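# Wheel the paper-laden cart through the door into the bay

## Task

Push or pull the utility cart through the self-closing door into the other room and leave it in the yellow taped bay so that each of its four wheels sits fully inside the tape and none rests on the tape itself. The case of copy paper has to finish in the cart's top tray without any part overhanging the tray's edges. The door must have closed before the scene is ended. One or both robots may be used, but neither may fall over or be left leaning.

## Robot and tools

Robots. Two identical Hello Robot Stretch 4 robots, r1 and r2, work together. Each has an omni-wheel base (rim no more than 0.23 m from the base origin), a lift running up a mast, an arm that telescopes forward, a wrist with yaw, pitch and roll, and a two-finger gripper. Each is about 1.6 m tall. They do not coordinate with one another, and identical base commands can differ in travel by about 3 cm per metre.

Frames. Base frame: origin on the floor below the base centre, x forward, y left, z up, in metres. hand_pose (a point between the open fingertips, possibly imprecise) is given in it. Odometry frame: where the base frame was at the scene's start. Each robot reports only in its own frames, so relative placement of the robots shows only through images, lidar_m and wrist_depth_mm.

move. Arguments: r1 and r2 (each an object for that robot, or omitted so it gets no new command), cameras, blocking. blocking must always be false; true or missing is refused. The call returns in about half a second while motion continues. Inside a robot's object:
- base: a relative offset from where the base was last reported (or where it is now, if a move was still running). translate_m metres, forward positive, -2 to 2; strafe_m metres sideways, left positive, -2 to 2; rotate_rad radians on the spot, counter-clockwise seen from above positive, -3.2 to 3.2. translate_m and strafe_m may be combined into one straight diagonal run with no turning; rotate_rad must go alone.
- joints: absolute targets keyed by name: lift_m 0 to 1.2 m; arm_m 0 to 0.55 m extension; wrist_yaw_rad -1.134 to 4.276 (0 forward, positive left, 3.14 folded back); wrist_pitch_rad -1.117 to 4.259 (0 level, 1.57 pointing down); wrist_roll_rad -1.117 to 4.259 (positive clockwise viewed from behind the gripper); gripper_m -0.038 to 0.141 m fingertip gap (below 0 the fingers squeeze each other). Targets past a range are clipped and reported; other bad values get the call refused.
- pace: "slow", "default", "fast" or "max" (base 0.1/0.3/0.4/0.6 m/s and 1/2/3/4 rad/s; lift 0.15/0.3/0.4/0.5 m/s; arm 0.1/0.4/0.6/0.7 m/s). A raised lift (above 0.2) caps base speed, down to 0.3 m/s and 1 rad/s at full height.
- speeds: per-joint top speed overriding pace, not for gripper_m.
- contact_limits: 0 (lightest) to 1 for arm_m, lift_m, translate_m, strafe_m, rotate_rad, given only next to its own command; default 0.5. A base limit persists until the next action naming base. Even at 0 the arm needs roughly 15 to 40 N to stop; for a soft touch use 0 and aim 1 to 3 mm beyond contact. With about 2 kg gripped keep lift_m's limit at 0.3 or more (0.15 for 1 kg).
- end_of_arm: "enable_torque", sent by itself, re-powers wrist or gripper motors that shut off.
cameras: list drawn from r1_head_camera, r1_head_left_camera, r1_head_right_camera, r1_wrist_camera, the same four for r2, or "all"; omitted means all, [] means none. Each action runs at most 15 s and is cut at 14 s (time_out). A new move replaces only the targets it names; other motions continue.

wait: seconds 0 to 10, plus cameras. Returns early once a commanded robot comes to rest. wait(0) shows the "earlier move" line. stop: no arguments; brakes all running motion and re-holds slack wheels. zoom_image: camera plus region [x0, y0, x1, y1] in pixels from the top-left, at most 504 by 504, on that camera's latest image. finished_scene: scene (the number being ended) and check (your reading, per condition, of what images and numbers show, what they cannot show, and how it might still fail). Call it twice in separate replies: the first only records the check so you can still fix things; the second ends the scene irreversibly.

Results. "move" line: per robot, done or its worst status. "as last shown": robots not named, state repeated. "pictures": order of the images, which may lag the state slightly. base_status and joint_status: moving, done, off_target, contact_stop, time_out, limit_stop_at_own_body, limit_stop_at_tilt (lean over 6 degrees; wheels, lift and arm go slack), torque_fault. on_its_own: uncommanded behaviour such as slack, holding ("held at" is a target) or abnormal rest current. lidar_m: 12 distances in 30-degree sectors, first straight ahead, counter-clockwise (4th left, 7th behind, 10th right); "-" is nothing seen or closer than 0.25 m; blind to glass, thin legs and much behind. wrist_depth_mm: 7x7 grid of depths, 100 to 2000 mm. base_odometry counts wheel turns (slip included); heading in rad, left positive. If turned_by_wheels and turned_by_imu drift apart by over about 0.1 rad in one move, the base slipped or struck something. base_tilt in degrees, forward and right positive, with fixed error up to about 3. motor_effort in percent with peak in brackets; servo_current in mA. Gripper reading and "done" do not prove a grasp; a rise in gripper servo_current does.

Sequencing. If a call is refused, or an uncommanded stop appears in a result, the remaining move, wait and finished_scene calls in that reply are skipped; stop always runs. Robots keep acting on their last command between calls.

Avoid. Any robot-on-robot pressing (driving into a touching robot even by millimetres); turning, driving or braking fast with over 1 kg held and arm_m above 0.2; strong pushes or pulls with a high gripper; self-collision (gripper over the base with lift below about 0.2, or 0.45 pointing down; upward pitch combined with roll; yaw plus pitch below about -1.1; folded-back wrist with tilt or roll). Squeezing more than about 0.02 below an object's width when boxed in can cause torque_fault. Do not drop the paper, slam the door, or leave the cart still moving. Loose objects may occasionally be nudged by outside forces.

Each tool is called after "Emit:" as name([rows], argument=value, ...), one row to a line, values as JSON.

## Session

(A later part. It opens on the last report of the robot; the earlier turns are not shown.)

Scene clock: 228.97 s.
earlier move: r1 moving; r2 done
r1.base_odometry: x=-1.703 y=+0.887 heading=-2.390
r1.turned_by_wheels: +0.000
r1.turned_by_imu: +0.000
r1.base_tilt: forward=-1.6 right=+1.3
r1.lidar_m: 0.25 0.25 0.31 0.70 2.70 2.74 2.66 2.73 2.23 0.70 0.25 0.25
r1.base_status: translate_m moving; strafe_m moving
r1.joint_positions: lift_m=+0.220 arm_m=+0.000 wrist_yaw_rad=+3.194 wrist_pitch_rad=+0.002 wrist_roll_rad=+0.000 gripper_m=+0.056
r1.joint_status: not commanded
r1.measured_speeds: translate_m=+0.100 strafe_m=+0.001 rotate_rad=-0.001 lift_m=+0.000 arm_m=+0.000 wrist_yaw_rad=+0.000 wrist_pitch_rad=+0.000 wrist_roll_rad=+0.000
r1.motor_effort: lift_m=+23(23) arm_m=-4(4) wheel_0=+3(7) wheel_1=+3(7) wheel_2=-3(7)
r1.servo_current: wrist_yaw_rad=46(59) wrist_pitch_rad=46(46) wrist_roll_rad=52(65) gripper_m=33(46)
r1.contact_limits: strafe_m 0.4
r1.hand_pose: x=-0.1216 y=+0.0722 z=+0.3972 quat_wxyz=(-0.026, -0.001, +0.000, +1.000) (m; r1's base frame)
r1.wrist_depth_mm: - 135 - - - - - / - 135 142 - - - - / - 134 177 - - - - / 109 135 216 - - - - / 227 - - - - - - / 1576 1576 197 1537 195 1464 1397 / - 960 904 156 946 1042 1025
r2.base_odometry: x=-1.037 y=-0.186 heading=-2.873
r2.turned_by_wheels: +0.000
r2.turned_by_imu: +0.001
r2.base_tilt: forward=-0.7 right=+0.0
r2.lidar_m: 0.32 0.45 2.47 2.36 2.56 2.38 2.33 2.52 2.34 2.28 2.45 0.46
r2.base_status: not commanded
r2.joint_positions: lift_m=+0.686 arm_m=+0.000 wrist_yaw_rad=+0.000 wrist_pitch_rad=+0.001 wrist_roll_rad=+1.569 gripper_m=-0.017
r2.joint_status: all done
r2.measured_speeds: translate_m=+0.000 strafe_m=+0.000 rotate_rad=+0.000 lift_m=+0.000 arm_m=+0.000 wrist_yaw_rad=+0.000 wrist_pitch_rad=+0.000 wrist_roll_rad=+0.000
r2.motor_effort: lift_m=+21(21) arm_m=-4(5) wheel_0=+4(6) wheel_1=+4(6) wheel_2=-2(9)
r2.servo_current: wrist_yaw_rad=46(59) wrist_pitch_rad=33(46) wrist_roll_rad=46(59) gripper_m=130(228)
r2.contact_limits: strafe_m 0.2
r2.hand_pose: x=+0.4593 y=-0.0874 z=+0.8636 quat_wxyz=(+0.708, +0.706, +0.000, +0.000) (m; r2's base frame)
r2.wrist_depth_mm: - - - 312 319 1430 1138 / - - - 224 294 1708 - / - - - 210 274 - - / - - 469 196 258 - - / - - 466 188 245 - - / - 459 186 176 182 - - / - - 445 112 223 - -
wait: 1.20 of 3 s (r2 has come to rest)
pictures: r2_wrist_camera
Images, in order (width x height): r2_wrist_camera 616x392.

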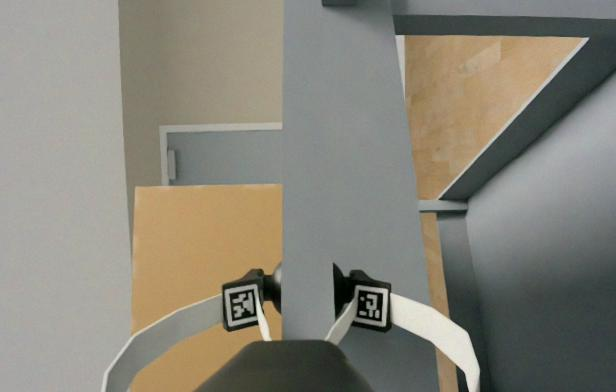

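Emit:
move(r2={"base": {"translate_m": 0.06, "strafe_m": 0.26}, "pace": "slow", "contact_limits": {"strafe_m": 0.4}}, blocking=false, cameras=["r1_head_camera"])

Emit:
wait(seconds=2, cameras=["r1_head_camera", "r1_head_left_camera"])

Scene clock: 246.17 s.
earlier move: r1 done
move: r2 moving
r1.base_odometry: x=-1.943 y=+0.662 heading=-2.390
r1.turned_by_wheels: +0.000
r1.turned_by_imu: +0.006
r1.base_tilt: forward=-1.6 right=+1.3
r1.lidar_m: 0.25 - 0.25 0.33 2.76 3.07 2.98 3.06 0.25 0.25 2.20 0.26
r1.base_status: done
r1.joint_positions: lift_m=+0.220 arm_m=+0.000 wrist_yaw_rad=+3.205 wrist_pitch_rad=+0.002 wrist_roll_rad=+0.000 gripper_m=+0.056
r1.joint_status: not commanded
r1.measured_speeds: translate_m=+0.000 strafe_m=+0.000 rotate_rad=+0.000 lift_m=+0.000 arm_m=+0.000 wrist_yaw_rad=+0.000 wrist_pitch_rad=+0.000 wrist_roll_rad=+0.000
r1.motor_effort: lift_m=+22(22) arm_m=+8(8) wheel_0=+8(9) wheel_1=+11(11) wheel_2=-11(11)
r1.servo_current: wrist_yaw_rad=72(85) wrist_pitch_rad=39(46) wrist_roll_rad=65(65) gripper_m=46(46)
r1.contact_limits: strafe_m 0.4
r1.hand_pose: x=-0.1228 y=+0.0690 z=+0.3973 quat_wxyz=(-0.032, -0.001, +0.000, +0.999) (m; r1's base frame)
r1.wrist_depth_mm: - 132 132 - - - - / - - 132 - - - - / - 119 132 - - - - / - 132 178 - - - - / 137 - - - - - - / - 1576 195 1661 196 1499 1430 / - 976 976 167 1025 1042 1025
r2.base_odometry: x=-1.037 y=-0.199 heading=-2.874
r2.turned_by_wheels: -0.001
r2.turned_by_imu: +0.000
r2.base_tilt: forward=-0.6 right=+0.1
r2.lidar_m: 0.32 0.54 2.45 2.36 2.51 2.41 2.34 2.50 2.35 2.29 2.42 0.43
r2.base_status: translate_m moving; strafe_m moving
r2.joint_positions: lift_m=+0.686 arm_m=+0.000 wrist_yaw_rad=-0.002 wrist_pitch_rad=+0.001 wrist_roll_rad=+1.569 gripper_m=-0.017
r2.joint_status: not commanded
r2.measured_speeds: translate_m=+0.011 strafe_m=+0.049 rotate_rad=-0.002 lift_m=+0.000 arm_m=+0.000 wrist_yaw_rad=-0.028 wrist_pitch_rad=+0.000 wrist_roll_rad=+0.000
r2.motor_effort: lift_m=+21(21) arm_m=-4(4) wheel_0=-12(12) wheel_1=+7(8) wheel_2=-7(7)
r2.servo_current: wrist_yaw_rad=59(59) wrist_pitch_rad=39(46) wrist_roll_rad=39(52) gripper_m=117(137)
r2.contact_limits: strafe_m 0.4
r2.hand_pose: x=+0.4592 y=-0.0879 z=+0.8636 quat_wxyz=(+0.708, +0.706, +0.000, -0.001) (m; r2's base frame)
r2.wrist_depth_mm: - - - 310 329 338 351 / - - - 286 297 1756 - / - - - 211 274 1983 - / - - 477 196 258 - - / - - 466 187 244 - - / - 459 185 175 184 - - / - 152 442 112 223 - -
pictures: r1_head_camera
Images, in order (width x height): r1_head_camera 420x560.

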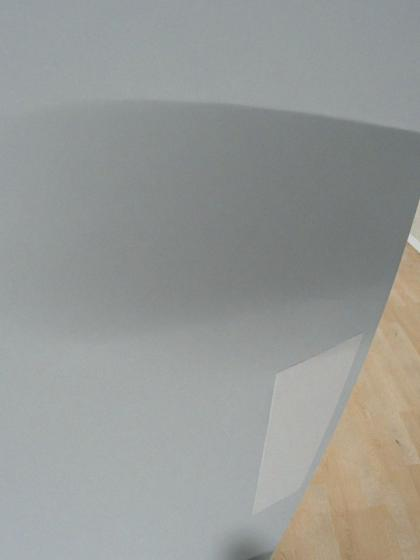

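Scene clock: 248.17 s.
earlier move: r2 moving
r1.base_odometry: x=-1.943 y=+0.662 heading=-2.390
r1.turned_by_wheels: +0.000
r1.turned_by_imu: +0.000
r1.base_tilt: forward=-1.6 right=+1.3
r1.lidar_m: 0.25 - 0.25 0.32 2.75 3.09 2.97 3.07 0.25 0.25 2.19 0.26
r1.base_status: done
r1.joint_positions: lift_m=+0.220 arm_m=+0.000 wrist_yaw_rad=+3.205 wrist_pitch_rad=+0.002 wrist_roll_rad=+0.000 gripper_m=+0.056
r1.joint_status: not commanded
r1.measured_speeds: translate_m=+0.000 strafe_m=+0.000 rotate_rad=+0.000 lift_m=+0.000 arm_m=+0.000 wrist_yaw_rad=+0.000 wrist_pitch_rad=+0.000 wrist_roll_rad=+0.000
r1.motor_effort: lift_m=+22(22) arm_m=+8(8) wheel_0=+8(9) wheel_1=+11(12) wheel_2=-11(11)
r1.servo_current: wrist_yaw_rad=72(85) wrist_pitch_rad=46(52) wrist_roll_rad=46(65) gripper_m=46(46)
r1.contact_limits: strafe_m 0.4
r1.hand_pose: x=-0.1228 y=+0.0690 z=+0.3973 quat_wxyz=(-0.032, -0.001, +0.000, +0.999) (m; r1's base frame)
r1.wrist_depth_mm: - 132 132 - - - - / - - 132 - - - - / - 119 132 - - - - / - 131 178 - - - - / 137 - - - - - - / - 1576 195 1708 195 1499 1430 / - 960 976 167 1008 1078 1025
r2.base_odometry: x=-1.029 y=-0.388 heading=-2.874
r2.turned_by_wheels: +0.000
r2.turned_by_imu: -0.001
r2.base_tilt: forward=-0.7 right=+0.1
r2.lidar_m: 0.34 2.97 2.26 2.19 2.33 2.41 2.36 2.54 2.56 2.47 2.66 0.42
r2.base_status: translate_m moving; strafe_m moving
r2.joint_positions: lift_m=+0.686 arm_m=+0.000 wrist_yaw_rad=-0.013 wrist_pitch_rad=+0.001 wrist_roll_rad=+1.569 gripper_m=-0.018
r2.joint_status: not commanded
r2.measured_speeds: translate_m=+0.023 strafe_m=+0.099 rotate_rad=-0.004 lift_m=+0.000 arm_m=+0.000 wrist_yaw_rad=+0.000 wrist_pitch_rad=+0.000 wrist_roll_rad=+0.000
r2.motor_effort: lift_m=+21(21) arm_m=+4(4) wheel_0=-6(17) wheel_1=+5(9) wheel_2=-10(16)
r2.servo_current: wrist_yaw_rad=59(91) wrist_pitch_rad=39(52) wrist_roll_rad=39(59) gripper_m=78(137)
r2.contact_limits: strafe_m 0.4
r2.hand_pose: x=+0.4581 y=-0.0912 z=+0.8637 quat_wxyz=(+0.708, +0.706, -0.004, -0.005) (m; r2's base frame)
r2.wrist_depth_mm: - - - 209 274 1756 1229 / - - - 200 265 1863 - / - - - 191 253 - - / - - 466 185 242 - - / - - 459 176 235 - - / - - 186 169 185 - - / - - 455 112 219 - -
wait: 2.00 s; no rest
pictures: r1_head_camera, r1_head_left_camera
Images, in order (width x height): r1_head_camera 420x560, r1_head_left_camera 420x672.

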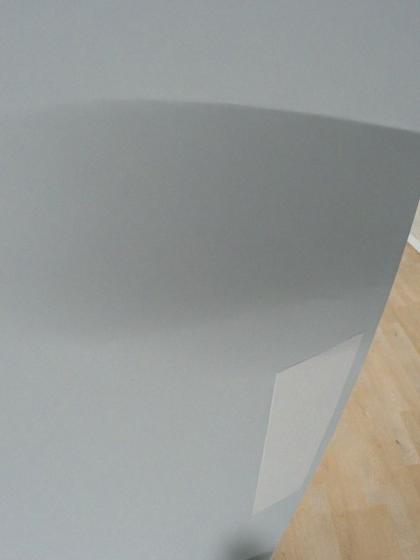

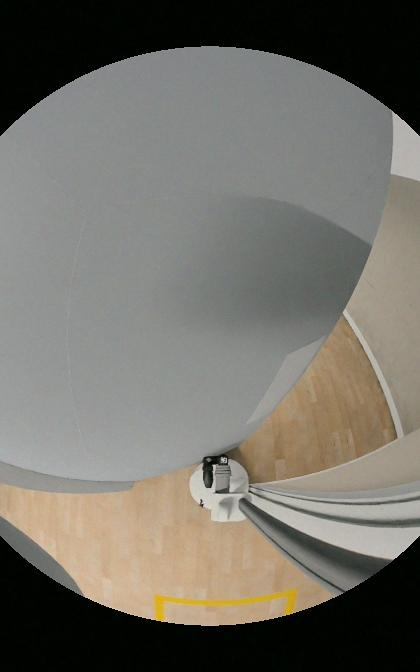

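Emit:
move(r1={"base": {"translate_m": 0.55, "strafe_m": 0.37}, "pace": "slow", "contact_limits": {"strafe_m": 0.4}}, blocking=false, cameras=["r2_head_camera"])

Emit:
zoom_image(camera="r2_head_camera", region=[80, 200, 340, 520])

Scene clock: 264.80 s.
earlier move: r2 done
move: r1 moving
r1.base_odometry: x=-1.947 y=+0.648 heading=-2.391
r1.turned_by_wheels: -0.001
r1.turned_by_imu: -0.001
r1.base_tilt: forward=-1.7 right=+1.3
r1.lidar_m: 0.25 - 0.25 0.30 0.67 3.13 3.00 3.08 0.25 0.25 2.21 0.29
r1.base_status: translate_m moving; strafe_m moving
r1.joint_positions: lift_m=+0.220 arm_m=+0.000 wrist_yaw_rad=+3.205 wrist_pitch_rad=+0.002 wrist_roll_rad=+0.000 gripper_m=+0.056
r1.joint_status: not commanded
r1.measured_speeds: translate_m=+0.045 strafe_m=+0.029 rotate_rad=-0.003 lift_m=+0.000 arm_m=+0.000 wrist_yaw_rad=+0.000 wrist_pitch_rad=+0.000 wrist_roll_rad=+0.000
r1.motor_effort: lift_m=+22(22) arm_m=+8(8) wheel_0=-4(7) wheel_1=+16(18) wheel_2=-16(18)
r1.servo_current: wrist_yaw_rad=59(78) wrist_pitch_rad=39(52) wrist_roll_rad=39(65) gripper_m=39(46)
r1.contact_limits: strafe_m 0.4
r1.hand_pose: x=-0.1228 y=+0.0690 z=+0.3973 quat_wxyz=(-0.032, -0.001, +0.000, +0.999) (m; r1's base frame)
r1.wrist_depth_mm: - 132 132 - - - - / - - 132 - - - - / - 119 132 - - - - / - 131 177 - - - - / 137 - - - - - - / - 1576 196 1708 195 1464 1430 / - 960 960 167 1008 1042 1025
r2.base_odometry: x=-1.026 y=-0.452 heading=-2.874
r2.turned_by_wheels: +0.000
r2.turned_by_imu: +0.001
r2.base_tilt: forward=-0.7 right=+0.1
r2.lidar_m: 0.34 2.94 2.21 2.12 2.27 2.43 2.35 2.54 2.62 2.54 2.67 0.44
r2.base_status: done
r2.joint_positions: lift_m=+0.686 arm_m=+0.000 wrist_yaw_rad=-0.013 wrist_pitch_rad=+0.001 wrist_roll_rad=+1.569 gripper_m=-0.018
r2.joint_status: not commanded
r2.measured_speeds: translate_m=+0.000 strafe_m=+0.000 rotate_rad=+0.000 lift_m=+0.000 arm_m=+0.000 wrist_yaw_rad=+0.000 wrist_pitch_rad=+0.000 wrist_roll_rad=+0.000
r2.motor_effort: lift_m=+21(21) arm_m=+4(4) wheel_0=-5(6) wheel_1=+4(4) wheel_2=-11(11)
r2.servo_current: wrist_yaw_rad=72(85) wrist_pitch_rad=46(46) wrist_roll_rad=59(59) gripper_m=85(85)
r2.contact_limits: strafe_m 0.4
r2.hand_pose: x=+0.4582 y=-0.0910 z=+0.8637 quat_wxyz=(+0.708, +0.706, -0.004, -0.005) (m; r2's base frame)
r2.wrist_depth_mm: - - - 203 268 1756 1336 / - - - 196 257 1808 - / - - - 187 250 - - / - - 459 182 242 - - / - - 459 176 234 - - / - - 187 169 185 - - / - - 459 112 220 - -
pictures: r2_head_camera
Images, in order (width x height): r2_head_camera 420x560.

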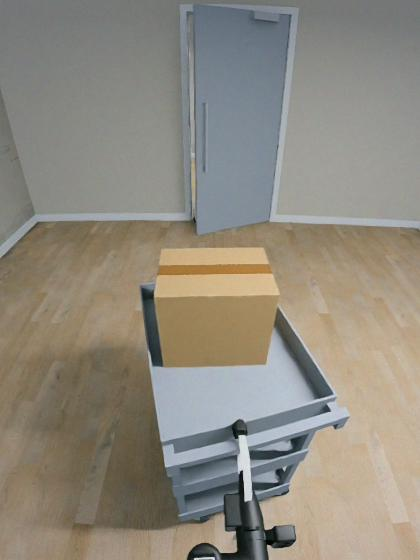

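Scaled by 1.575 from the camera's 420x560 image, which has a finer 1200x1600 frame.

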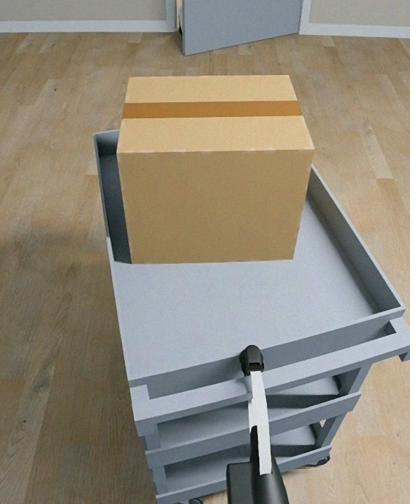

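Emit:
move(r2={"base": {"translate_m": 0.05, "strafe_m": 0.2}, "pace": "slow", "contact_limits": {"strafe_m": 0.4}}, blocking=false, cameras=[])

Emit:
wait(seconds=3, cameras=["r2_head_camera", "r1_head_left_camera"])

Scene clock: 287.20 s.
earlier move: r1 done
move: r2 moving
r1.base_odometry: x=-2.093 y=+0.016 heading=-2.390
r1.turned_by_wheels: +0.001
r1.turned_by_imu: +0.003
r1.base_tilt: forward=-1.6 right=+1.3
r1.lidar_m: 1.68 0.25 0.25 - 0.25 0.32 3.60 0.84 0.82 2.20 2.60 1.87
r1.base_status: done
r1.joint_positions: lift_m=+0.220 arm_m=+0.000 wrist_yaw_rad=+3.196 wrist_pitch_rad=+0.002 wrist_roll_rad=+0.000 gripper_m=+0.056
r1.joint_status: not commanded
r1.measured_speeds: translate_m=+0.000 strafe_m=+0.000 rotate_rad=+0.000 lift_m=+0.000 arm_m=+0.000 wrist_yaw_rad=+0.000 wrist_pitch_rad=+0.000 wrist_roll_rad=+0.000
r1.motor_effort: lift_m=+22(22) arm_m=+4(5) wheel_0=-5(6) wheel_1=+9(9) wheel_2=-5(5)
r1.servo_current: wrist_yaw_rad=52(72) wrist_pitch_rad=39(46) wrist_roll_rad=39(52) gripper_m=39(46)
r1.contact_limits: strafe_m 0.4
r1.hand_pose: x=-0.1219 y=+0.0715 z=+0.3973 quat_wxyz=(-0.027, -0.001, +0.000, +1.000) (m; r1's base frame)
r1.wrist_depth_mm: - 133 133 - - 379 235 / - 116 133 - - 382 239 / - 126 135 - - 392 242 / - 134 186 - - 394 243 / 138 - - - - 399 245 / - 1537 196 1537 196 399 244 / - 976 976 167 991 319 244
r2.base_odometry: x=-1.026 y=-0.465 heading=-2.876
r2.turned_by_wheels: -0.001
r2.turned_by_imu: +0.000
r2.base_tilt: forward=-0.8 right=+0.0
r2.lidar_m: 0.33 2.87 2.18 2.11 2.26 2.43 2.38 2.53 2.64 2.55 2.69 0.45
r2.base_status: translate_m moving; strafe_m moving
r2.joint_positions: lift_m=+0.686 arm_m=+0.000 wrist_yaw_rad=-0.013 wrist_pitch_rad=+0.001 wrist_roll_rad=+1.569 gripper_m=-0.018
r2.joint_status: not commanded
r2.measured_speeds: translate_m=+0.013 strafe_m=+0.049 rotate_rad=+0.002 lift_m=+0.000 arm_m=+0.000 wrist_yaw_rad=+0.000 wrist_pitch_rad=+0.000 wrist_roll_rad=+0.000
r2.motor_effort: lift_m=+21(21) arm_m=+4(4) wheel_0=-7(14) wheel_1=+6(9) wheel_2=-12(14)
r2.servo_current: wrist_yaw_rad=85(85) wrist_pitch_rad=39(46) wrist_roll_rad=46(46) gripper_m=85(85)
r2.contact_limits: strafe_m 0.4
r2.hand_pose: x=+0.4582 y=-0.0910 z=+0.8637 quat_wxyz=(+0.708, +0.706, -0.004, -0.005) (m; r2's base frame)
r2.wrist_depth_mm: - - - 202 266 1808 1255 / - - - 193 256 1808 - / - - - 187 248 - - / - - 459 182 240 - - / - - 462 175 235 - - / - - 186 169 184 - - / - - 462 112 220 - -
pictures: none
No camera images: "cameras" was empty.

Scene clock: 290.00 s.
earlier move: r2 done
r1.base_odometry: x=-2.093 y=+0.016 heading=-2.390
r1.turned_by_wheels: +0.000
r1.turned_by_imu: +0.000
r1.base_tilt: forward=-1.6 right=+1.2
r1.lidar_m: 1.69 0.25 0.25 - 0.25 0.31 3.58 0.85 0.78 2.15 2.58 1.74
r1.base_status: done
r1.joint_positions: lift_m=+0.220 arm_m=+0.000 wrist_yaw_rad=+3.196 wrist_pitch_rad=+0.002 wrist_roll_rad=+0.000 gripper_m=+0.056
r1.joint_status: not commanded
r1.measured_speeds: translate_m=+0.000 strafe_m=+0.000 rotate_rad=+0.000 lift_m=+0.000 arm_m=+0.000 wrist_yaw_rad=+0.000 wrist_pitch_rad=+0.000 wrist_roll_rad=+0.000
r1.motor_effort: lift_m=+22(22) arm_m=+5(5) wheel_0=-5(6) wheel_1=+9(9) wheel_2=-5(5)
r1.servo_current: wrist_yaw_rad=52(72) wrist_pitch_rad=33(52) wrist_roll_rad=52(65) gripper_m=39(46)
r1.contact_limits: strafe_m 0.4
r1.hand_pose: x=-0.1219 y=+0.0715 z=+0.3973 quat_wxyz=(-0.027, -0.001, +0.000, +1.000) (m; r1's base frame)
r1.wrist_depth_mm: - 133 133 - - 377 235 / - 116 133 - - 382 238 / - 125 135 - - 392 241 / - 134 185 - - 397 243 / 137 - - - - 399 244 / - 1537 196 1537 196 399 244 / - 960 960 167 1008 320 244
r2.base_odometry: x=-1.022 y=-0.658 heading=-2.875
r2.turned_by_wheels: +0.000
r2.turned_by_imu: +0.000
r2.base_tilt: forward=-0.7 right=+0.0
r2.lidar_m: 0.35 2.65 1.99 1.92 2.04 2.49 2.39 2.60 2.81 2.73 2.92 0.43
r2.base_status: done
r2.joint_positions: lift_m=+0.686 arm_m=+0.000 wrist_yaw_rad=-0.013 wrist_pitch_rad=+0.001 wrist_roll_rad=+1.569 gripper_m=-0.018
r2.joint_status: not commanded
r2.measured_speeds: translate_m=+0.000 strafe_m=+0.000 rotate_rad=+0.000 lift_m=+0.000 arm_m=+0.000 wrist_yaw_rad=+0.000 wrist_pitch_rad=+0.000 wrist_roll_rad=+0.000
r2.motor_effort: lift_m=+21(21) arm_m=+4(4) wheel_0=-6(14) wheel_1=+5(9) wheel_2=-10(14)
r2.servo_current: wrist_yaw_rad=72(91) wrist_pitch_rad=39(46) wrist_roll_rad=39(65) gripper_m=78(85)
r2.contact_limits: strafe_m 0.4
r2.hand_pose: x=+0.4582 y=-0.0910 z=+0.8637 quat_wxyz=(+0.708, +0.706, -0.004, -0.005) (m; r2's base frame)
r2.wrist_depth_mm: - - - 179 240 1756 - / - - - 177 237 - - / - - 442 175 236 - - / - - 455 174 234 - - / - - 466 172 231 - - / - - 187 170 185 - - / - - 484 112 226 1808 525
wait: 2.80 of 3 s (r2 has come to rest)
pictures: r1_head_left_camera, r2_head_camera
Images, in order (width x height): r1_head_left_camera 420x672, r2_head_camera 420x560.

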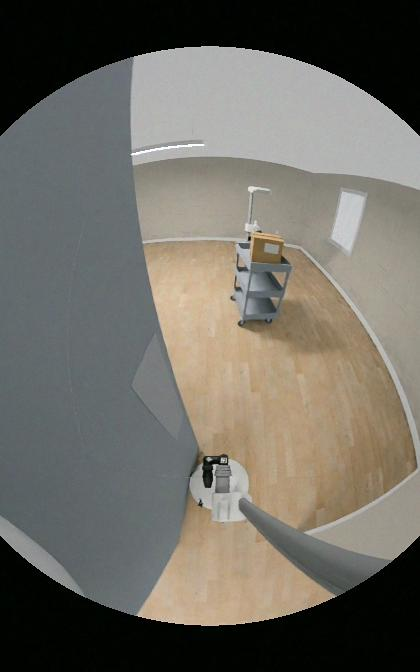

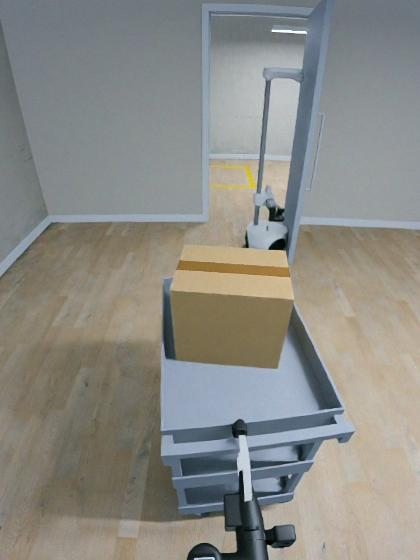

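Emit:
move(r2={"base": {"translate_m": -0.45, "strafe_m": 0.15}, "pace": "default", "contact_limits": {"strafe_m": 0.4}}, blocking=false, cameras=[])

Emit:
wait(seconds=4, cameras=["r2_head_camera"])

Scene clock: 330.63 s.
move: r2 moving
r1.base_odometry: x=-2.093 y=+0.016 heading=-2.390
r1.turned_by_wheels: +0.000
r1.turned_by_imu: +0.000
r1.base_tilt: forward=-1.6 right=+1.3
r1.lidar_m: 1.69 0.25 0.25 - 0.25 0.31 3.54 0.81 0.80 2.16 2.57 1.81
r1.base_status: not commanded
r1.joint_positions: lift_m=+0.220 arm_m=+0.000 wrist_yaw_rad=+3.196 wrist_pitch_rad=+0.002 wrist_roll_rad=+0.000 gripper_m=+0.056
r1.joint_status: not commanded
r1.measured_speeds: translate_m=+0.000 strafe_m=+0.000 rotate_rad=+0.000 lift_m=+0.000 arm_m=+0.000 wrist_yaw_rad=+0.000 wrist_pitch_rad=+0.000 wrist_roll_rad=+0.000
r1.motor_effort: lift_m=+22(22) arm_m=+5(5) wheel_0=-5(6) wheel_1=+8(9) wheel_2=-5(5)
r1.servo_current: wrist_yaw_rad=59(59) wrist_pitch_rad=39(46) wrist_roll_rad=39(65) gripper_m=39(46)
r1.contact_limits: strafe_m 0.4
r1.hand_pose: x=-0.1219 y=+0.0715 z=+0.3973 quat_wxyz=(-0.027, -0.001, +0.000, +1.000) (m; r1's base frame)
r1.wrist_depth_mm: - 133 133 - - 379 235 / - 116 133 - - 384 239 / - 125 135 - - 392 241 / - 134 186 - - 394 243 / 138 - - - - 397 244 / - 1576 197 1537 196 399 244 / - 960 960 167 1008 319 243
r2.base_odometry: x=-0.990 y=-0.661 heading=-2.875
r2.turned_by_wheels: +0.000
r2.turned_by_imu: +0.001
r2.base_tilt: forward=-0.7 right=+0.1
r2.lidar_m: 0.38 2.59 1.99 1.89 2.01 2.46 2.39 2.55 2.81 2.75 2.92 0.44
r2.base_status: translate_m moving; strafe_m moving
r2.joint_positions: lift_m=+0.686 arm_m=+0.000 wrist_yaw_rad=+0.004 wrist_pitch_rad=+0.001 wrist_roll_rad=+1.569 gripper_m=-0.018
r2.joint_status: not commanded
r2.measured_speeds: translate_m=-0.119 strafe_m=+0.043 rotate_rad=+0.006 lift_m=+0.000 arm_m=+0.000 wrist_yaw_rad=+0.024 wrist_pitch_rad=+0.000 wrist_roll_rad=+0.000
r2.motor_effort: lift_m=+21(21) arm_m=-4(4) wheel_0=-12(17) wheel_1=-8(9) wheel_2=+25(25)
r2.servo_current: wrist_yaw_rad=46(78) wrist_pitch_rad=39(46) wrist_roll_rad=39(59) gripper_m=72(78)
r2.contact_limits: strafe_m 0.4
r2.hand_pose: x=+0.4596 y=-0.0864 z=+0.8637 quat_wxyz=(+0.708, +0.706, +0.002, +0.001) (m; r2's base frame)
r2.wrist_depth_mm: - - - 176 237 1756 - / - - - 177 236 - - / - 452 445 177 237 - - / - - 459 177 237 - - / - - 477 177 239 - - / - - 186 177 184 - - / - - - 112 238 1863 500
pictures: none
No camera images: "cameras" was empty.

Scene clock: 333.13 s.
earlier move: r2 done
r1.base_odometry: x=-2.093 y=+0.016 heading=-2.390
r1.turned_by_wheels: +0.000
r1.turned_by_imu: +0.000
r1.base_tilt: forward=-1.6 right=+1.3
r1.lidar_m: 2.13 0.25 0.25 - 0.25 0.32 3.58 0.79 0.80 2.17 2.60 2.25
r1.base_status: not commanded
r1.joint_positions: lift_m=+0.220 arm_m=+0.000 wrist_yaw_rad=+3.196 wrist_pitch_rad=+0.002 wrist_roll_rad=+0.000 gripper_m=+0.056
r1.joint_status: not commanded
r1.measured_speeds: translate_m=+0.000 strafe_m=+0.000 rotate_rad=+0.000 lift_m=+0.000 arm_m=+0.000 wrist_yaw_rad=+0.000 wrist_pitch_rad=+0.000 wrist_roll_rad=+0.000
r1.motor_effort: lift_m=+22(22) arm_m=+4(5) wheel_0=-6(6) wheel_1=+9(9) wheel_2=-5(5)
r1.servo_current: wrist_yaw_rad=46(72) wrist_pitch_rad=46(52) wrist_roll_rad=39(72) gripper_m=39(46)
r1.contact_limits: strafe_m 0.4
r1.hand_pose: x=-0.1219 y=+0.0715 z=+0.3973 quat_wxyz=(-0.027, -0.001, +0.000, +1.000) (m; r1's base frame)
r1.wrist_depth_mm: - 133 133 - - 382 235 / - 116 133 - - 384 239 / - 125 135 - - 392 241 / - 134 186 - - 397 242 / 137 - - - - 399 244 / - 1576 196 1576 195 402 244 / - 976 976 167 1008 319 244
r2.base_odometry: x=-0.548 y=-0.684 heading=-2.875
r2.turned_by_wheels: +0.000
r2.turned_by_imu: +0.002
r2.base_tilt: forward=-0.7 right=+0.1
r2.lidar_m: 0.36 2.45 1.88 1.76 1.94 2.02 1.96 2.11 2.94 2.86 3.06 0.43
r2.base_status: done
r2.joint_positions: lift_m=+0.686 arm_m=+0.000 wrist_yaw_rad=+0.007 wrist_pitch_rad=+0.001 wrist_roll_rad=+1.569 gripper_m=-0.018
r2.joint_status: not commanded
r2.measured_speeds: translate_m=+0.000 strafe_m=+0.000 rotate_rad=+0.000 lift_m=+0.000 arm_m=+0.000 wrist_yaw_rad=+0.000 wrist_pitch_rad=+0.000 wrist_roll_rad=+0.000
r2.motor_effort: lift_m=+21(21) arm_m=-4(4) wheel_0=+1(17) wheel_1=-4(9) wheel_2=+8(25)
r2.servo_current: wrist_yaw_rad=59(78) wrist_pitch_rad=46(46) wrist_roll_rad=52(59) gripper_m=85(85)
r2.contact_limits: strafe_m 0.4
r2.hand_pose: x=+0.4599 y=-0.0855 z=+0.8637 quat_wxyz=(+0.708, +0.706, +0.003, +0.002) (m; r2's base frame)
r2.wrist_depth_mm: - - - 179 240 1756 - / - - - 179 239 - - / - 452 445 178 237 - - / - - 459 177 237 - - / - - 477 177 236 - - / - - 186 176 183 - - / - - - 112 236 - 517
wait: 2.50 of 4 s (r2 has come to rest)
pictures: r2_head_camera
Images, in order (width x height): r2_head_camera 420x560.

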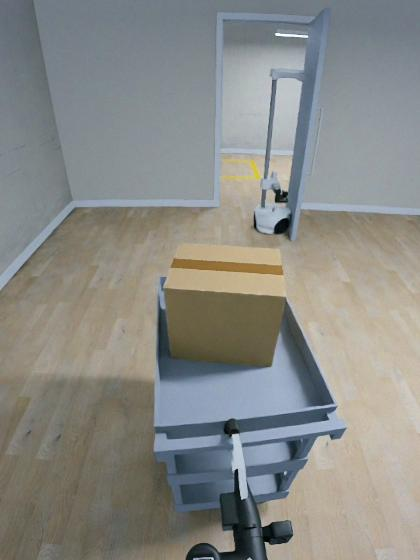

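Emit:
move(r2={"base": {"rotate_rad": -0.105}, "pace": "slow", "contact_limits": {"rotate_rad": 0.5}}, blocking=false, cameras=[])

Emit:
wait(seconds=2, cameras=["r2_head_camera"])

Scene clock: 352.40 s.
move: r2 moving
r1.base_odometry: x=-2.093 y=+0.016 heading=-2.390
r1.turned_by_wheels: +0.000
r1.turned_by_imu: +0.000
r1.base_tilt: forward=-1.6 right=+1.3
r1.lidar_m: 2.14 0.25 0.25 - 0.25 0.33 3.59 0.83 0.78 2.17 2.58 2.20
r1.base_status: not commanded
r1.joint_positions: lift_m=+0.220 arm_m=+0.000 wrist_yaw_rad=+3.196 wrist_pitch_rad=+0.002 wrist_roll_rad=+0.000 gripper_m=+0.056
r1.joint_status: not commanded
r1.measured_speeds: translate_m=+0.000 strafe_m=+0.000 rotate_rad=+0.000 lift_m=+0.000 arm_m=+0.000 wrist_yaw_rad=+0.000 wrist_pitch_rad=+0.000 wrist_roll_rad=+0.000
r1.motor_effort: lift_m=+22(22) arm_m=+5(5) wheel_0=-6(6) wheel_1=+9(9) wheel_2=-4(5)
r1.servo_current: wrist_yaw_rad=46(59) wrist_pitch_rad=39(46) wrist_roll_rad=39(65) gripper_m=39(46)
r1.contact_limits: strafe_m 0.4
r1.hand_pose: x=-0.1219 y=+0.0715 z=+0.3973 quat_wxyz=(-0.027, -0.001, +0.000, +1.000) (m; r1's base frame)
r1.wrist_depth_mm: - 133 133 - - 379 234 / - 116 133 - - 384 239 / - 125 135 - - 392 240 / - 134 185 - - 394 243 / 138 - - - - 399 245 / - 1537 196 1576 195 399 245 / - 960 946 167 1008 319 244
r2.base_odometry: x=-0.548 y=-0.684 heading=-2.968
r2.turned_by_wheels: -0.093
r2.turned_by_imu: -0.090
r2.base_tilt: forward=-0.7 right=+0.0
r2.lidar_m: 0.36 2.70 1.91 1.80 1.88 2.05 1.95 2.05 2.75 2.85 2.97 0.43
r2.base_status: rotate_rad moving
r2.joint_positions: lift_m=+0.686 arm_m=+0.000 wrist_yaw_rad=+0.013 wrist_pitch_rad=+0.001 wrist_roll_rad=+1.569 gripper_m=-0.018
r2.joint_status: not commanded
r2.measured_speeds: translate_m=-0.001 strafe_m=-0.002 rotate_rad=-0.167 lift_m=+0.000 arm_m=+0.000 wrist_yaw_rad=+0.000 wrist_pitch_rad=+0.000 wrist_roll_rad=+0.000
r2.motor_effort: lift_m=+21(21) arm_m=-4(4) wheel_0=+11(18) wheel_1=+5(8) wheel_2=+9(15)
r2.servo_current: wrist_yaw_rad=78(85) wrist_pitch_rad=33(46) wrist_roll_rad=59(59) gripper_m=78(85)
r2.contact_limits: rotate_rad 0.5
r2.hand_pose: x=+0.4605 y=-0.0836 z=+0.8637 quat_wxyz=(+0.708, +0.706, +0.005, +0.004) (m; r2's base frame)
r2.wrist_depth_mm: - - - 260 264 1863 1255 / - - - 195 257 1921 - / - - - 190 251 - - / - - 462 186 246 - - / - - 466 181 239 - - / - - 187 177 182 - - / - - 473 112 229 - -
pictures: none
No camera images: "cameras" was empty.

Scene clock: 352.97 s.
earlier move: r2 done
r1.base_odometry: x=-2.093 y=+0.016 heading=-2.390
r1.turned_by_wheels: +0.000
r1.turned_by_imu: +0.000
r1.base_tilt: forward=-1.6 right=+1.3
r1.lidar_m: 2.16 0.25 0.25 - 0.25 0.30 3.59 0.82 0.83 2.18 2.59 2.24
r1.base_status: not commanded
r1.joint_positions: lift_m=+0.220 arm_m=+0.000 wrist_yaw_rad=+3.196 wrist_pitch_rad=+0.002 wrist_roll_rad=+0.000 gripper_m=+0.056
r1.joint_status: not commanded
r1.measured_speeds: translate_m=+0.000 strafe_m=+0.000 rotate_rad=+0.000 lift_m=+0.000 arm_m=+0.000 wrist_yaw_rad=+0.000 wrist_pitch_rad=+0.000 wrist_roll_rad=+0.000
r1.motor_effort: lift_m=+22(22) arm_m=+4(5) wheel_0=-5(6) wheel_1=+9(9) wheel_2=-5(5)
r1.servo_current: wrist_yaw_rad=52(65) wrist_pitch_rad=39(59) wrist_roll_rad=46(65) gripper_m=33(46)
r1.contact_limits: strafe_m 0.4
r1.hand_pose: x=-0.1219 y=+0.0715 z=+0.3973 quat_wxyz=(-0.027, -0.001, +0.000, +1.000) (m; r1's base frame)
r1.wrist_depth_mm: - 133 133 - - 379 235 / - 116 133 - - 384 239 / - 125 135 - - 392 241 / - 134 185 - - 397 243 / 137 - - - - 399 244 / - 1537 197 1537 195 399 245 / - 976 960 167 991 319 244
r2.base_odometry: x=-0.548 y=-0.684 heading=-2.979
r2.turned_by_wheels: -0.011
r2.turned_by_imu: -0.010
r2.base_tilt: forward=-0.7 right=+0.1
r2.lidar_m: 0.33 2.73 1.93 1.78 1.88 2.07 1.94 2.02 2.75 2.85 2.98 0.43
r2.base_status: done
r2.joint_positions: lift_m=+0.686 arm_m=+0.000 wrist_yaw_rad=+0.003 wrist_pitch_rad=+0.001 wrist_roll_rad=+1.569 gripper_m=-0.018
r2.joint_status: not commanded
r2.measured_speeds: translate_m=+0.000 strafe_m=+0.000 rotate_rad=+0.000 lift_m=+0.000 arm_m=+0.000 wrist_yaw_rad=+0.000 wrist_pitch_rad=+0.000 wrist_roll_rad=+0.000
r2.motor_effort: lift_m=+21(21) arm_m=-4(4) wheel_0=+6(18) wheel_1=+6(8) wheel_2=+3(15)
r2.servo_current: wrist_yaw_rad=46(85) wrist_pitch_rad=46(46) wrist_roll_rad=39(59) gripper_m=78(85)
r2.contact_limits: rotate_rad 0.5
r2.hand_pose: x=+0.4596 y=-0.0865 z=+0.8637 quat_wxyz=(+0.708, +0.706, +0.001, +0.001) (m; r2's base frame)
r2.wrist_depth_mm: - - - 272 276 1756 1308 / - - - 204 267 1863 - / - - - 196 256 - - / - - 466 189 248 - - / - - 462 182 241 - - / - - 187 177 185 - - / - - 469 112 225 - -
wait: 0.57 of 2 s (r2 has come to rest)
pictures: r2_head_camera
Images, in order (width x height): r2_head_camera 420x560.

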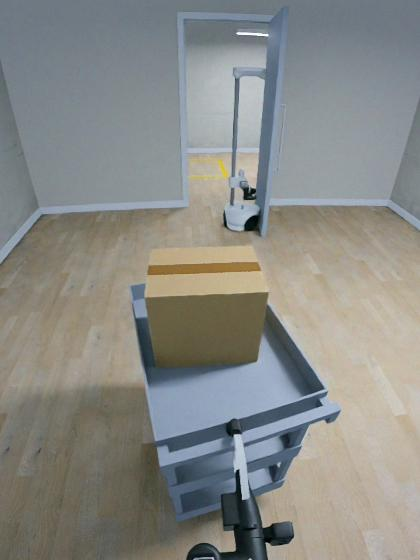

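Emit:
move(r1={"base": {"translate_m": 0.03, "strafe_m": 0.53}, "pace": "slow", "contact_limits": {"strafe_m": 0.4}}, r2={"base": {"translate_m": -0.671, "strafe_m": -0.41}, "pace": "default", "contact_limits": {"strafe_m": 0.4}}, blocking=false, cameras=[])

Emit:
wait(seconds=5, cameras=["r2_head_camera", "r1_head_left_camera"])

Scene clock: 487.50 s.
move: r1 moving; r2 moving
r1.base_odometry: x=-2.084 y=+0.006 heading=-2.391
r1.turned_by_wheels: -0.001
r1.turned_by_imu: -0.001
r1.base_tilt: forward=-1.6 right=+1.3
r1.lidar_m: 2.17 0.25 0.25 - 0.25 0.31 3.62 0.86 0.82 2.16 2.58 2.28
r1.base_status: translate_m moving; strafe_m moving
r1.joint_positions: lift_m=+0.220 arm_m=+0.000 wrist_yaw_rad=+3.196 wrist_pitch_rad=+0.002 wrist_roll_rad=+0.000 gripper_m=+0.056
r1.joint_status: not commanded
r1.measured_speeds: translate_m=+0.002 strafe_m=+0.055 rotate_rad=+0.000 lift_m=+0.000 arm_m=+0.000 wrist_yaw_rad=+0.000 wrist_pitch_rad=+0.000 wrist_roll_rad=+0.000
r1.motor_effort: lift_m=+22(22) arm_m=+5(5) wheel_0=-16(18) wheel_1=+12(13) wheel_2=-4(6)
r1.servo_current: wrist_yaw_rad=46(59) wrist_pitch_rad=39(46) wrist_roll_rad=46(65) gripper_m=46(46)
r1.contact_limits: strafe_m 0.4
r1.hand_pose: x=-0.1219 y=+0.0715 z=+0.3973 quat_wxyz=(-0.027, -0.001, +0.000, +1.000) (m; r1's base frame)
r1.wrist_depth_mm: - 133 133 - - 397 - / - 116 133 - - 364 230 / - 125 135 - - 366 233 / - 134 185 - - 370 236 / 138 - - - - 373 236 / - 1537 197 1537 195 375 236 / - 960 960 167 1008 304 236
r2.base_odometry: x=-0.521 y=-0.661 heading=-2.978
r2.turned_by_wheels: +0.000
r2.turned_by_imu: +0.001
r2.base_tilt: forward=-0.7 right=+0.1
r2.lidar_m: 0.35 2.74 1.96 1.81 1.86 2.05 1.93 2.02 2.64 2.85 2.94 0.45
r2.base_status: translate_m moving; strafe_m moving
r2.joint_positions: lift_m=+0.686 arm_m=+0.000 wrist_yaw_rad=+0.005 wrist_pitch_rad=+0.001 wrist_roll_rad=+1.569 gripper_m=-0.018
r2.joint_status: not commanded
r2.measured_speeds: translate_m=-0.118 strafe_m=-0.074 rotate_rad=-0.003 lift_m=+0.000 arm_m=+0.000 wrist_yaw_rad=+0.000 wrist_pitch_rad=+0.000 wrist_roll_rad=+0.000
r2.motor_effort: lift_m=+21(21) arm_m=-4(4) wheel_0=+4(6) wheel_1=-12(12) wheel_2=+16(20)
r2.servo_current: wrist_yaw_rad=46(52) wrist_pitch_rad=46(46) wrist_roll_rad=52(59) gripper_m=78(85)
r2.contact_limits: strafe_m 0.4
r2.hand_pose: x=+0.4598 y=-0.0859 z=+0.8637 quat_wxyz=(+0.708, +0.706, +0.002, +0.002) (m; r2's base frame)
r2.wrist_depth_mm: - - - 279 286 1863 1229 / - - - 271 272 1863 - / - - - 258 262 - - / - - 466 193 251 - - / - - 466 184 242 - - / - - 186 177 185 - - / - - 462 112 225 - -
pictures: none
No camera images: "cameras" was empty.

Scene clock: 491.00 s.
earlier move: r1 contact_stop; r2 done
r1.base_odometry: x=-1.947 y=-0.163 heading=-2.403
r1.turned_by_wheels: -0.012
r1.turned_by_imu: +0.001
r1.base_tilt: forward=-1.6 right=+1.3
r1.lidar_m: 3.00 0.41 0.25 - - 0.25 0.41 3.67 1.01 2.24 2.81 3.17
r1.base_status: translate_m contact_stop; strafe_m contact_stop
r1.joint_positions: lift_m=+0.220 arm_m=+0.000 wrist_yaw_rad=+3.196 wrist_pitch_rad=+0.002 wrist_roll_rad=+0.000 gripper_m=+0.056
r1.joint_status: not commanded
r1.measured_speeds: translate_m=+0.001 strafe_m=-0.010 rotate_rad=-0.005 lift_m=+0.000 arm_m=+0.000 wrist_yaw_rad=+0.000 wrist_pitch_rad=+0.000 wrist_roll_rad=+0.000
r1.on_its_own: the wheels are slack since a contact_stop
r1.motor_effort: lift_m=+21(22) arm_m=+4(5) wheel_0=-1(28) wheel_1=-1(21) wheel_2=+0(10)
r1.servo_current: wrist_yaw_rad=46(65) wrist_pitch_rad=46(52) wrist_roll_rad=59(65) gripper_m=39(46)
r1.contact_limits: strafe_m 0.4
r1.hand_pose: x=-0.1218 y=+0.0716 z=+0.3974 quat_wxyz=(-0.027, -0.001, +0.000, +1.000) (m; r1's base frame)
r1.wrist_depth_mm: - 134 245 - 329 217 175 / - 132 134 661 332 221 176 / - 130 150 521 336 223 178 / - 135 198 691 338 223 179 / 137 - - - 340 224 180 / - 1576 196 1366 198 226 180 / - 976 960 156 322 204 179
r2.base_odometry: x=+0.047 y=-0.170 heading=-2.977
r2.turned_by_wheels: +0.001
r2.turned_by_imu: +0.003
r2.base_tilt: forward=-0.7 right=+0.1
r2.lidar_m: 0.26 0.32 2.29 2.17 1.92 1.35 1.26 1.33 1.76 2.48 2.59 0.54
r2.base_status: done
r2.joint_positions: lift_m=+0.686 arm_m=+0.000 wrist_yaw_rad=+0.006 wrist_pitch_rad=+0.001 wrist_roll_rad=+1.569 gripper_m=-0.018
r2.joint_status: not commanded
r2.measured_speeds: translate_m=+0.000 strafe_m=+0.000 rotate_rad=+0.000 lift_m=+0.000 arm_m=+0.000 wrist_yaw_rad=+0.000 wrist_pitch_rad=+0.000 wrist_roll_rad=+0.000
r2.motor_effort: lift_m=+21(21) arm_m=-4(5) wheel_0=+6(13) wheel_1=+3(14) wheel_2=+5(20)
r2.servo_current: wrist_yaw_rad=52(65) wrist_pitch_rad=33(46) wrist_roll_rad=33(59) gripper_m=85(91)
r2.contact_limits: strafe_m 0.4
r2.hand_pose: x=+0.4599 y=-0.0856 z=+0.8635 quat_wxyz=(+0.708, +0.706, +0.003, +0.002) (m; r2's base frame)
r2.wrist_depth_mm: - - - - - 1708 1205 / - - - - - 1708 1205 / - - - 430 - 1756 1118 / - - - 257 - 1756 - / - - - 195 290 1921 - / - - 190 157 183 1863 - / - 449 427 112 199 - -
wait: 3.50 of 5 s (r2 has come to rest)
pictures: r1_head_left_camera, r2_head_camera
Images, in order (width x height): r1_head_left_camera 420x672, r2_head_camera 420x560.

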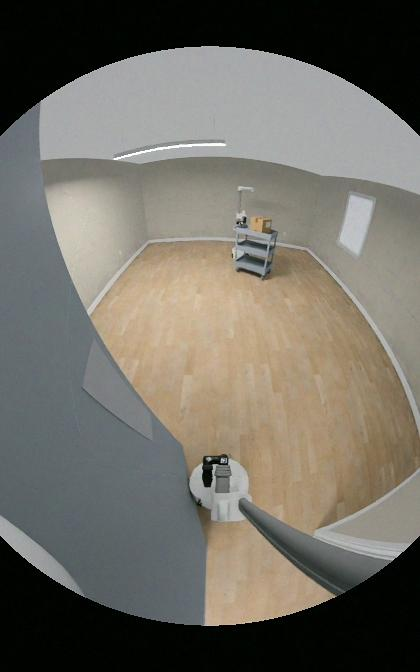

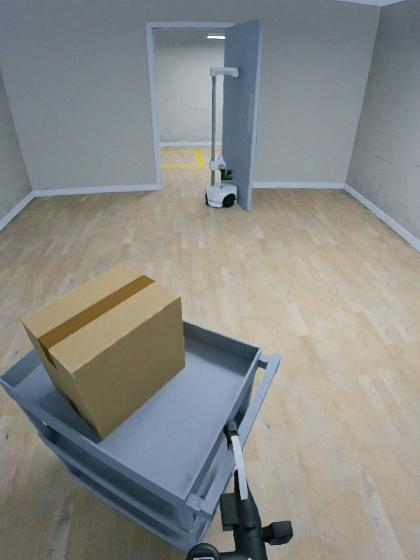

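Emit:
move(blocking=false, cameras=["r1_head_camera", "r1_head_left_camera", "r2_head_camera", "r2_wrist_camera"])

Scene clock: 513.20 s.
earlier move: r1 contact_stop
r1.base_odometry: x=-1.959 y=-0.150 heading=-2.410
r1.turned_by_wheels: -0.007
r1.turned_by_imu: -0.008
r1.base_tilt: forward=-1.6 right=+1.3
r1.lidar_m: 3.00 0.37 0.25 - 0.30 0.25 0.42 3.68 0.99 2.20 2.77 3.24
r1.base_status: translate_m contact_stop (by the wheels' count: +0.017 of +0.030); strafe_m contact_stop (by the wheels' count: +0.213 of +0.530)
r1.joint_positions: lift_m=+0.220 arm_m=+0.000 wrist_yaw_rad=+3.196 wrist_pitch_rad=+0.002 wrist_roll_rad=+0.000 gripper_m=+0.056
r1.joint_status: not commanded
r1.measured_speeds: translate_m=+0.000 strafe_m=+0.000 rotate_rad=+0.000 lift_m=+0.000 arm_m=+0.000 wrist_yaw_rad=+0.000 wrist_pitch_rad=+0.000 wrist_roll_rad=+0.000
r1.on_its_own: the wheels are slack since a contact_stop
r1.motor_effort: lift_m=+21(22) arm_m=+4(5) wheel_0=+0(28) wheel_1=+0(21) wheel_2=+0(10)
r1.servo_current: wrist_yaw_rad=46(65) wrist_pitch_rad=46(52) wrist_roll_rad=46(65) gripper_m=46(52)
r1.contact_limits: strafe_m 0.4
r1.hand_pose: x=-0.1218 y=+0.0716 z=+0.3974 quat_wxyz=(-0.027, -0.001, +0.000, +1.000) (m; r1's base frame)
r1.wrist_depth_mm: - 134 245 - 338 220 175 / - 132 134 - 342 223 177 / - 129 150 634 345 225 179 / - 135 198 - 349 226 179 / 137 - - - 353 227 180 / - 1576 196 1537 199 228 180 / - 960 946 156 329 206 180
r2.base_odometry: x=+0.047 y=-0.170 heading=-2.977
r2.turned_by_wheels: +0.000
r2.turned_by_imu: +0.001
r2.base_tilt: forward=-0.7 right=+0.1
r2.lidar_m: 0.29 0.31 2.30 2.17 1.90 1.36 1.27 1.34 1.77 2.49 2.53 0.50
r2.base_status: done
r2.joint_positions: lift_m=+0.686 arm_m=+0.000 wrist_yaw_rad=+0.006 wrist_pitch_rad=+0.001 wrist_roll_rad=+1.569 gripper_m=-0.018
r2.joint_status: not commanded
r2.measured_speeds: translate_m=+0.000 strafe_m=+0.000 rotate_rad=+0.000 lift_m=+0.000 arm_m=+0.000 wrist_yaw_rad=+0.000 wrist_pitch_rad=+0.000 wrist_roll_rad=+0.000
r2.motor_effort: lift_m=+21(21) arm_m=-4(5) wheel_0=+6(13) wheel_1=+2(14) wheel_2=+5(20)
r2.servo_current: wrist_yaw_rad=46(65) wrist_pitch_rad=39(46) wrist_roll_rad=46(59) gripper_m=72(91)
r2.contact_limits: strafe_m 0.4
r2.hand_pose: x=+0.4599 y=-0.0856 z=+0.8635 quat_wxyz=(+0.708, +0.706, +0.003, +0.002) (m; r2's base frame)
r2.wrist_depth_mm: - - - - - 1756 1182 / - - - - - 1756 1205 / - - - 427 - 1756 1138 / - - - 256 - 1756 - / - - - 195 289 1983 - / - - 190 156 183 1921 - / - 442 424 112 199 - -
pictures: r1_head_camera, r1_head_left_camera, r2_head_camera, r2_wrist_camera
Images, in order (width x height): r1_head_camera 420x560, r1_head_left_camera 420x672, r2_head_camera 420x560, r2_wrist_camera 616x392.

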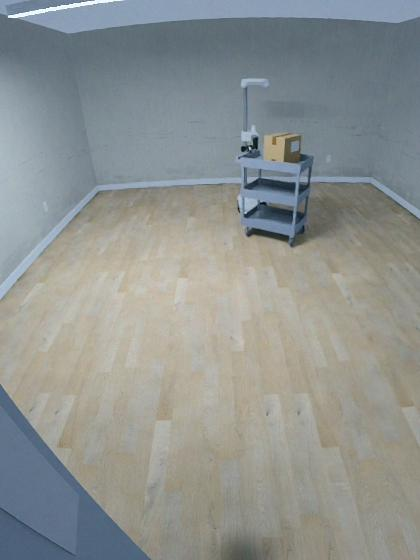

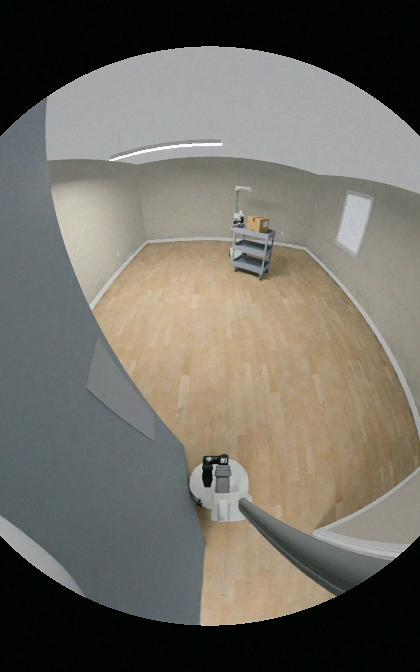

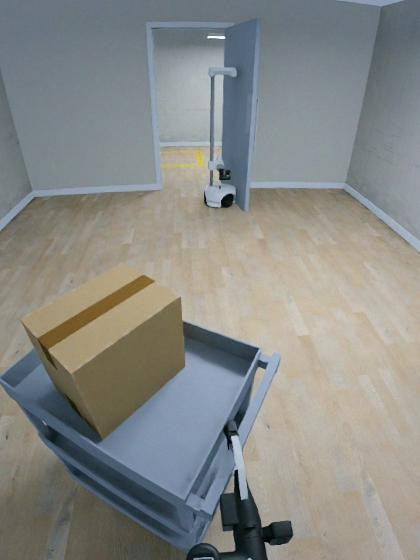

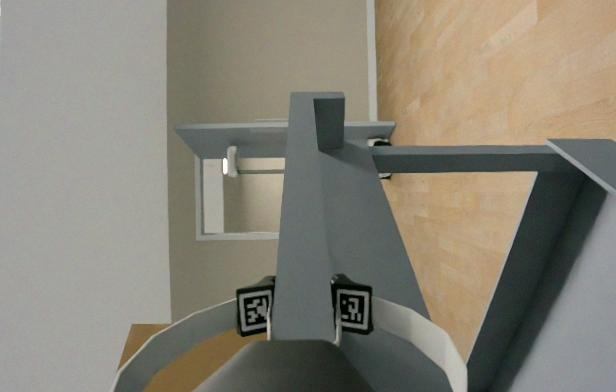

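Emit:
move(blocking=false, cameras=[], r2={"base": {"translate_m": -0.4, "strafe_m": 0.32}, "pace": "default", "contact_limits": {"strafe_m": 0.4}})

Emit:
wait(seconds=6, cameras=["r2_head_camera", "r1_head_camera"])

Scene clock: 543.50 s.
move: r2 moving
r1.base_odometry: x=-1.961 y=-0.149 heading=-2.411
r1.turned_by_wheels: -0.001
r1.turned_by_imu: -0.002
r1.base_tilt: forward=-1.6 right=+1.2
r1.lidar_m: 2.98 0.40 0.25 - 0.25 0.25 0.40 3.66 0.97 2.19 2.77 3.25
r1.base_status: not commanded
r1.joint_positions: lift_m=+0.220 arm_m=+0.000 wrist_yaw_rad=+3.196 wrist_pitch_rad=+0.002 wrist_roll_rad=+0.000 gripper_m=+0.056
r1.joint_status: not commanded
r1.measured_speeds: translate_m=+0.000 strafe_m=+0.000 rotate_rad=+0.000 lift_m=+0.000 arm_m=+0.000 wrist_yaw_rad=+0.000 wrist_pitch_rad=+0.000 wrist_roll_rad=+0.000
r1.on_its_own: the wheels are slack since a contact_stop
r1.motor_effort: lift_m=+21(22) arm_m=+4(4) wheel_0=+0(1) wheel_1=+0(0) wheel_2=+0(0)
r1.servo_current: wrist_yaw_rad=59(59) wrist_pitch_rad=33(46) wrist_roll_rad=52(65) gripper_m=39(46)
r1.contact_limits: strafe_m 0.4
r1.hand_pose: x=-0.1218 y=+0.0716 z=+0.3974 quat_wxyz=(-0.027, -0.001, +0.000, +1.000) (m; r1's base frame)
r1.wrist_depth_mm: - 134 246 - 342 220 176 / - 132 134 - 343 223 177 / - 130 150 647 347 224 178 / - 135 198 - 351 227 179 / 137 - - - 355 228 180 / - 1576 197 1397 198 229 180 / - 976 960 156 330 206 180
r2.base_odometry: x=+0.076 y=-0.187 heading=-2.977
r2.turned_by_wheels: +0.000
r2.turned_by_imu: +0.003
r2.base_tilt: forward=-0.6 right=+0.1
r2.lidar_m: 0.28 0.34 2.26 2.17 1.88 1.32 1.25 1.30 1.72 2.48 2.59 0.54
r2.base_status: translate_m moving; strafe_m moving
r2.joint_positions: lift_m=+0.686 arm_m=+0.000 wrist_yaw_rad=+0.004 wrist_pitch_rad=+0.001 wrist_roll_rad=+1.569 gripper_m=-0.018
r2.joint_status: not commanded
r2.measured_speeds: translate_m=-0.102 strafe_m=+0.081 rotate_rad=+0.001 lift_m=+0.000 arm_m=+0.000 wrist_yaw_rad=-0.034 wrist_pitch_rad=+0.000 wrist_roll_rad=+0.000
r2.motor_effort: lift_m=+21(21) arm_m=-4(4) wheel_0=-11(13) wheel_1=+4(7) wheel_2=+13(16)
r2.servo_current: wrist_yaw_rad=46(59) wrist_pitch_rad=39(46) wrist_roll_rad=39(52) gripper_m=72(85)
r2.contact_limits: strafe_m 0.4
r2.hand_pose: x=+0.4597 y=-0.0863 z=+0.8635 quat_wxyz=(+0.708, +0.706, +0.002, +0.001) (m; r2's base frame)
r2.wrist_depth_mm: - - - - - 1708 1182 / - - - - - 1756 1205 / - - - 413 - 1756 1160 / - - - 249 368 1756 - / - - - 198 282 1863 - / - - 187 154 182 - - / - 442 424 112 196 - -
pictures: none
No camera images: "cameras" was empty.

Scene clock: 546.10 s.
earlier move: r2 done
r1.base_odometry: x=-1.961 y=-0.148 heading=-2.411
r1.turned_by_wheels: +0.000
r1.turned_by_imu: +0.000
r1.base_tilt: forward=-1.6 right=+1.3
r1.lidar_m: 3.22 0.39 0.25 - 0.25 0.25 0.43 3.70 0.99 2.17 2.78 3.37
r1.base_status: not commanded
r1.joint_positions: lift_m=+0.220 arm_m=+0.000 wrist_yaw_rad=+3.196 wrist_pitch_rad=+0.002 wrist_roll_rad=+0.000 gripper_m=+0.056
r1.joint_status: not commanded
r1.measured_speeds: translate_m=+0.000 strafe_m=+0.000 rotate_rad=+0.000 lift_m=+0.000 arm_m=+0.000 wrist_yaw_rad=+0.000 wrist_pitch_rad=+0.000 wrist_roll_rad=+0.000
r1.on_its_own: the wheels are slack since a contact_stop
r1.motor_effort: lift_m=+21(22) arm_m=+4(4) wheel_0=+0(1) wheel_1=+0(0) wheel_2=+0(0)
r1.servo_current: wrist_yaw_rad=52(78) wrist_pitch_rad=52(52) wrist_roll_rad=65(65) gripper_m=39(46)
r1.contact_limits: strafe_m 0.4
r1.hand_pose: x=-0.1218 y=+0.0716 z=+0.3974 quat_wxyz=(-0.027, -0.001, +0.000, +1.000) (m; r1's base frame)
r1.wrist_depth_mm: - 134 246 - 342 222 175 / - 132 134 - 345 223 177 / - 129 150 647 347 225 178 / - 135 198 - 351 227 179 / 137 - - - 353 228 180 / - 1576 197 1366 198 229 180 / - 976 960 156 330 206 180
r2.base_odometry: x=+0.494 y=-0.421 heading=-2.977
r2.turned_by_wheels: +0.001
r2.turned_by_imu: -0.002
r2.base_tilt: forward=-0.7 right=+0.1
r2.lidar_m: 0.34 2.82 1.96 1.87 1.36 0.95 0.89 0.93 1.23 2.81 2.90 0.42
r2.base_status: done
r2.joint_positions: lift_m=+0.686 arm_m=+0.000 wrist_yaw_rad=+0.001 wrist_pitch_rad=+0.002 wrist_roll_rad=+1.569 gripper_m=-0.018
r2.joint_status: not commanded
r2.measured_speeds: translate_m=+0.000 strafe_m=+0.000 rotate_rad=+0.000 lift_m=+0.000 arm_m=+0.000 wrist_yaw_rad=+0.000 wrist_pitch_rad=+0.000 wrist_roll_rad=+0.000
r2.motor_effort: lift_m=+21(21) arm_m=-4(5) wheel_0=+0(23) wheel_1=+5(7) wheel_2=+5(16)
r2.servo_current: wrist_yaw_rad=46(85) wrist_pitch_rad=46(52) wrist_roll_rad=46(59) gripper_m=78(85)
r2.contact_limits: strafe_m 0.4
r2.hand_pose: x=+0.4594 y=-0.0872 z=+0.8635 quat_wxyz=(+0.708, +0.706, +0.001, +0.000) (m; r2's base frame)
r2.wrist_depth_mm: - - - 213 281 1756 1255 / - - - 204 268 1863 - / - - - 195 258 - - / - 466 466 189 249 - - / - 466 469 182 241 - - / - - 187 177 183 - - / - - 462 112 228 - -
wait: 2.60 of 6 s (r2 has come to rest)
pictures: r1_head_camera, r2_head_camera
Images, in order (width x height): r1_head_camera 420x560, r2_head_camera 420x560.

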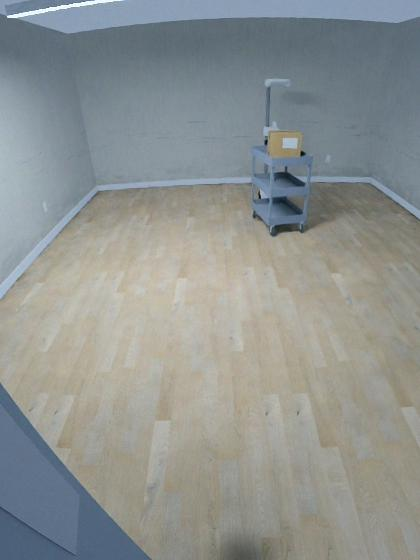

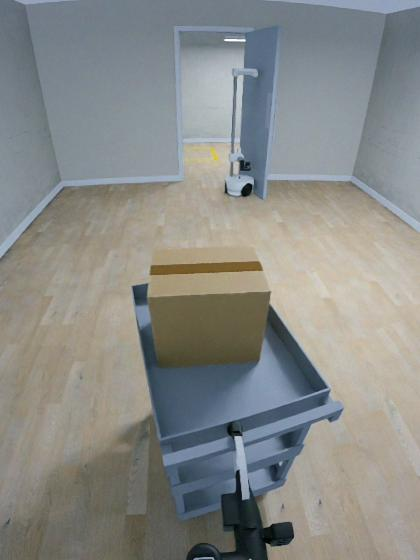

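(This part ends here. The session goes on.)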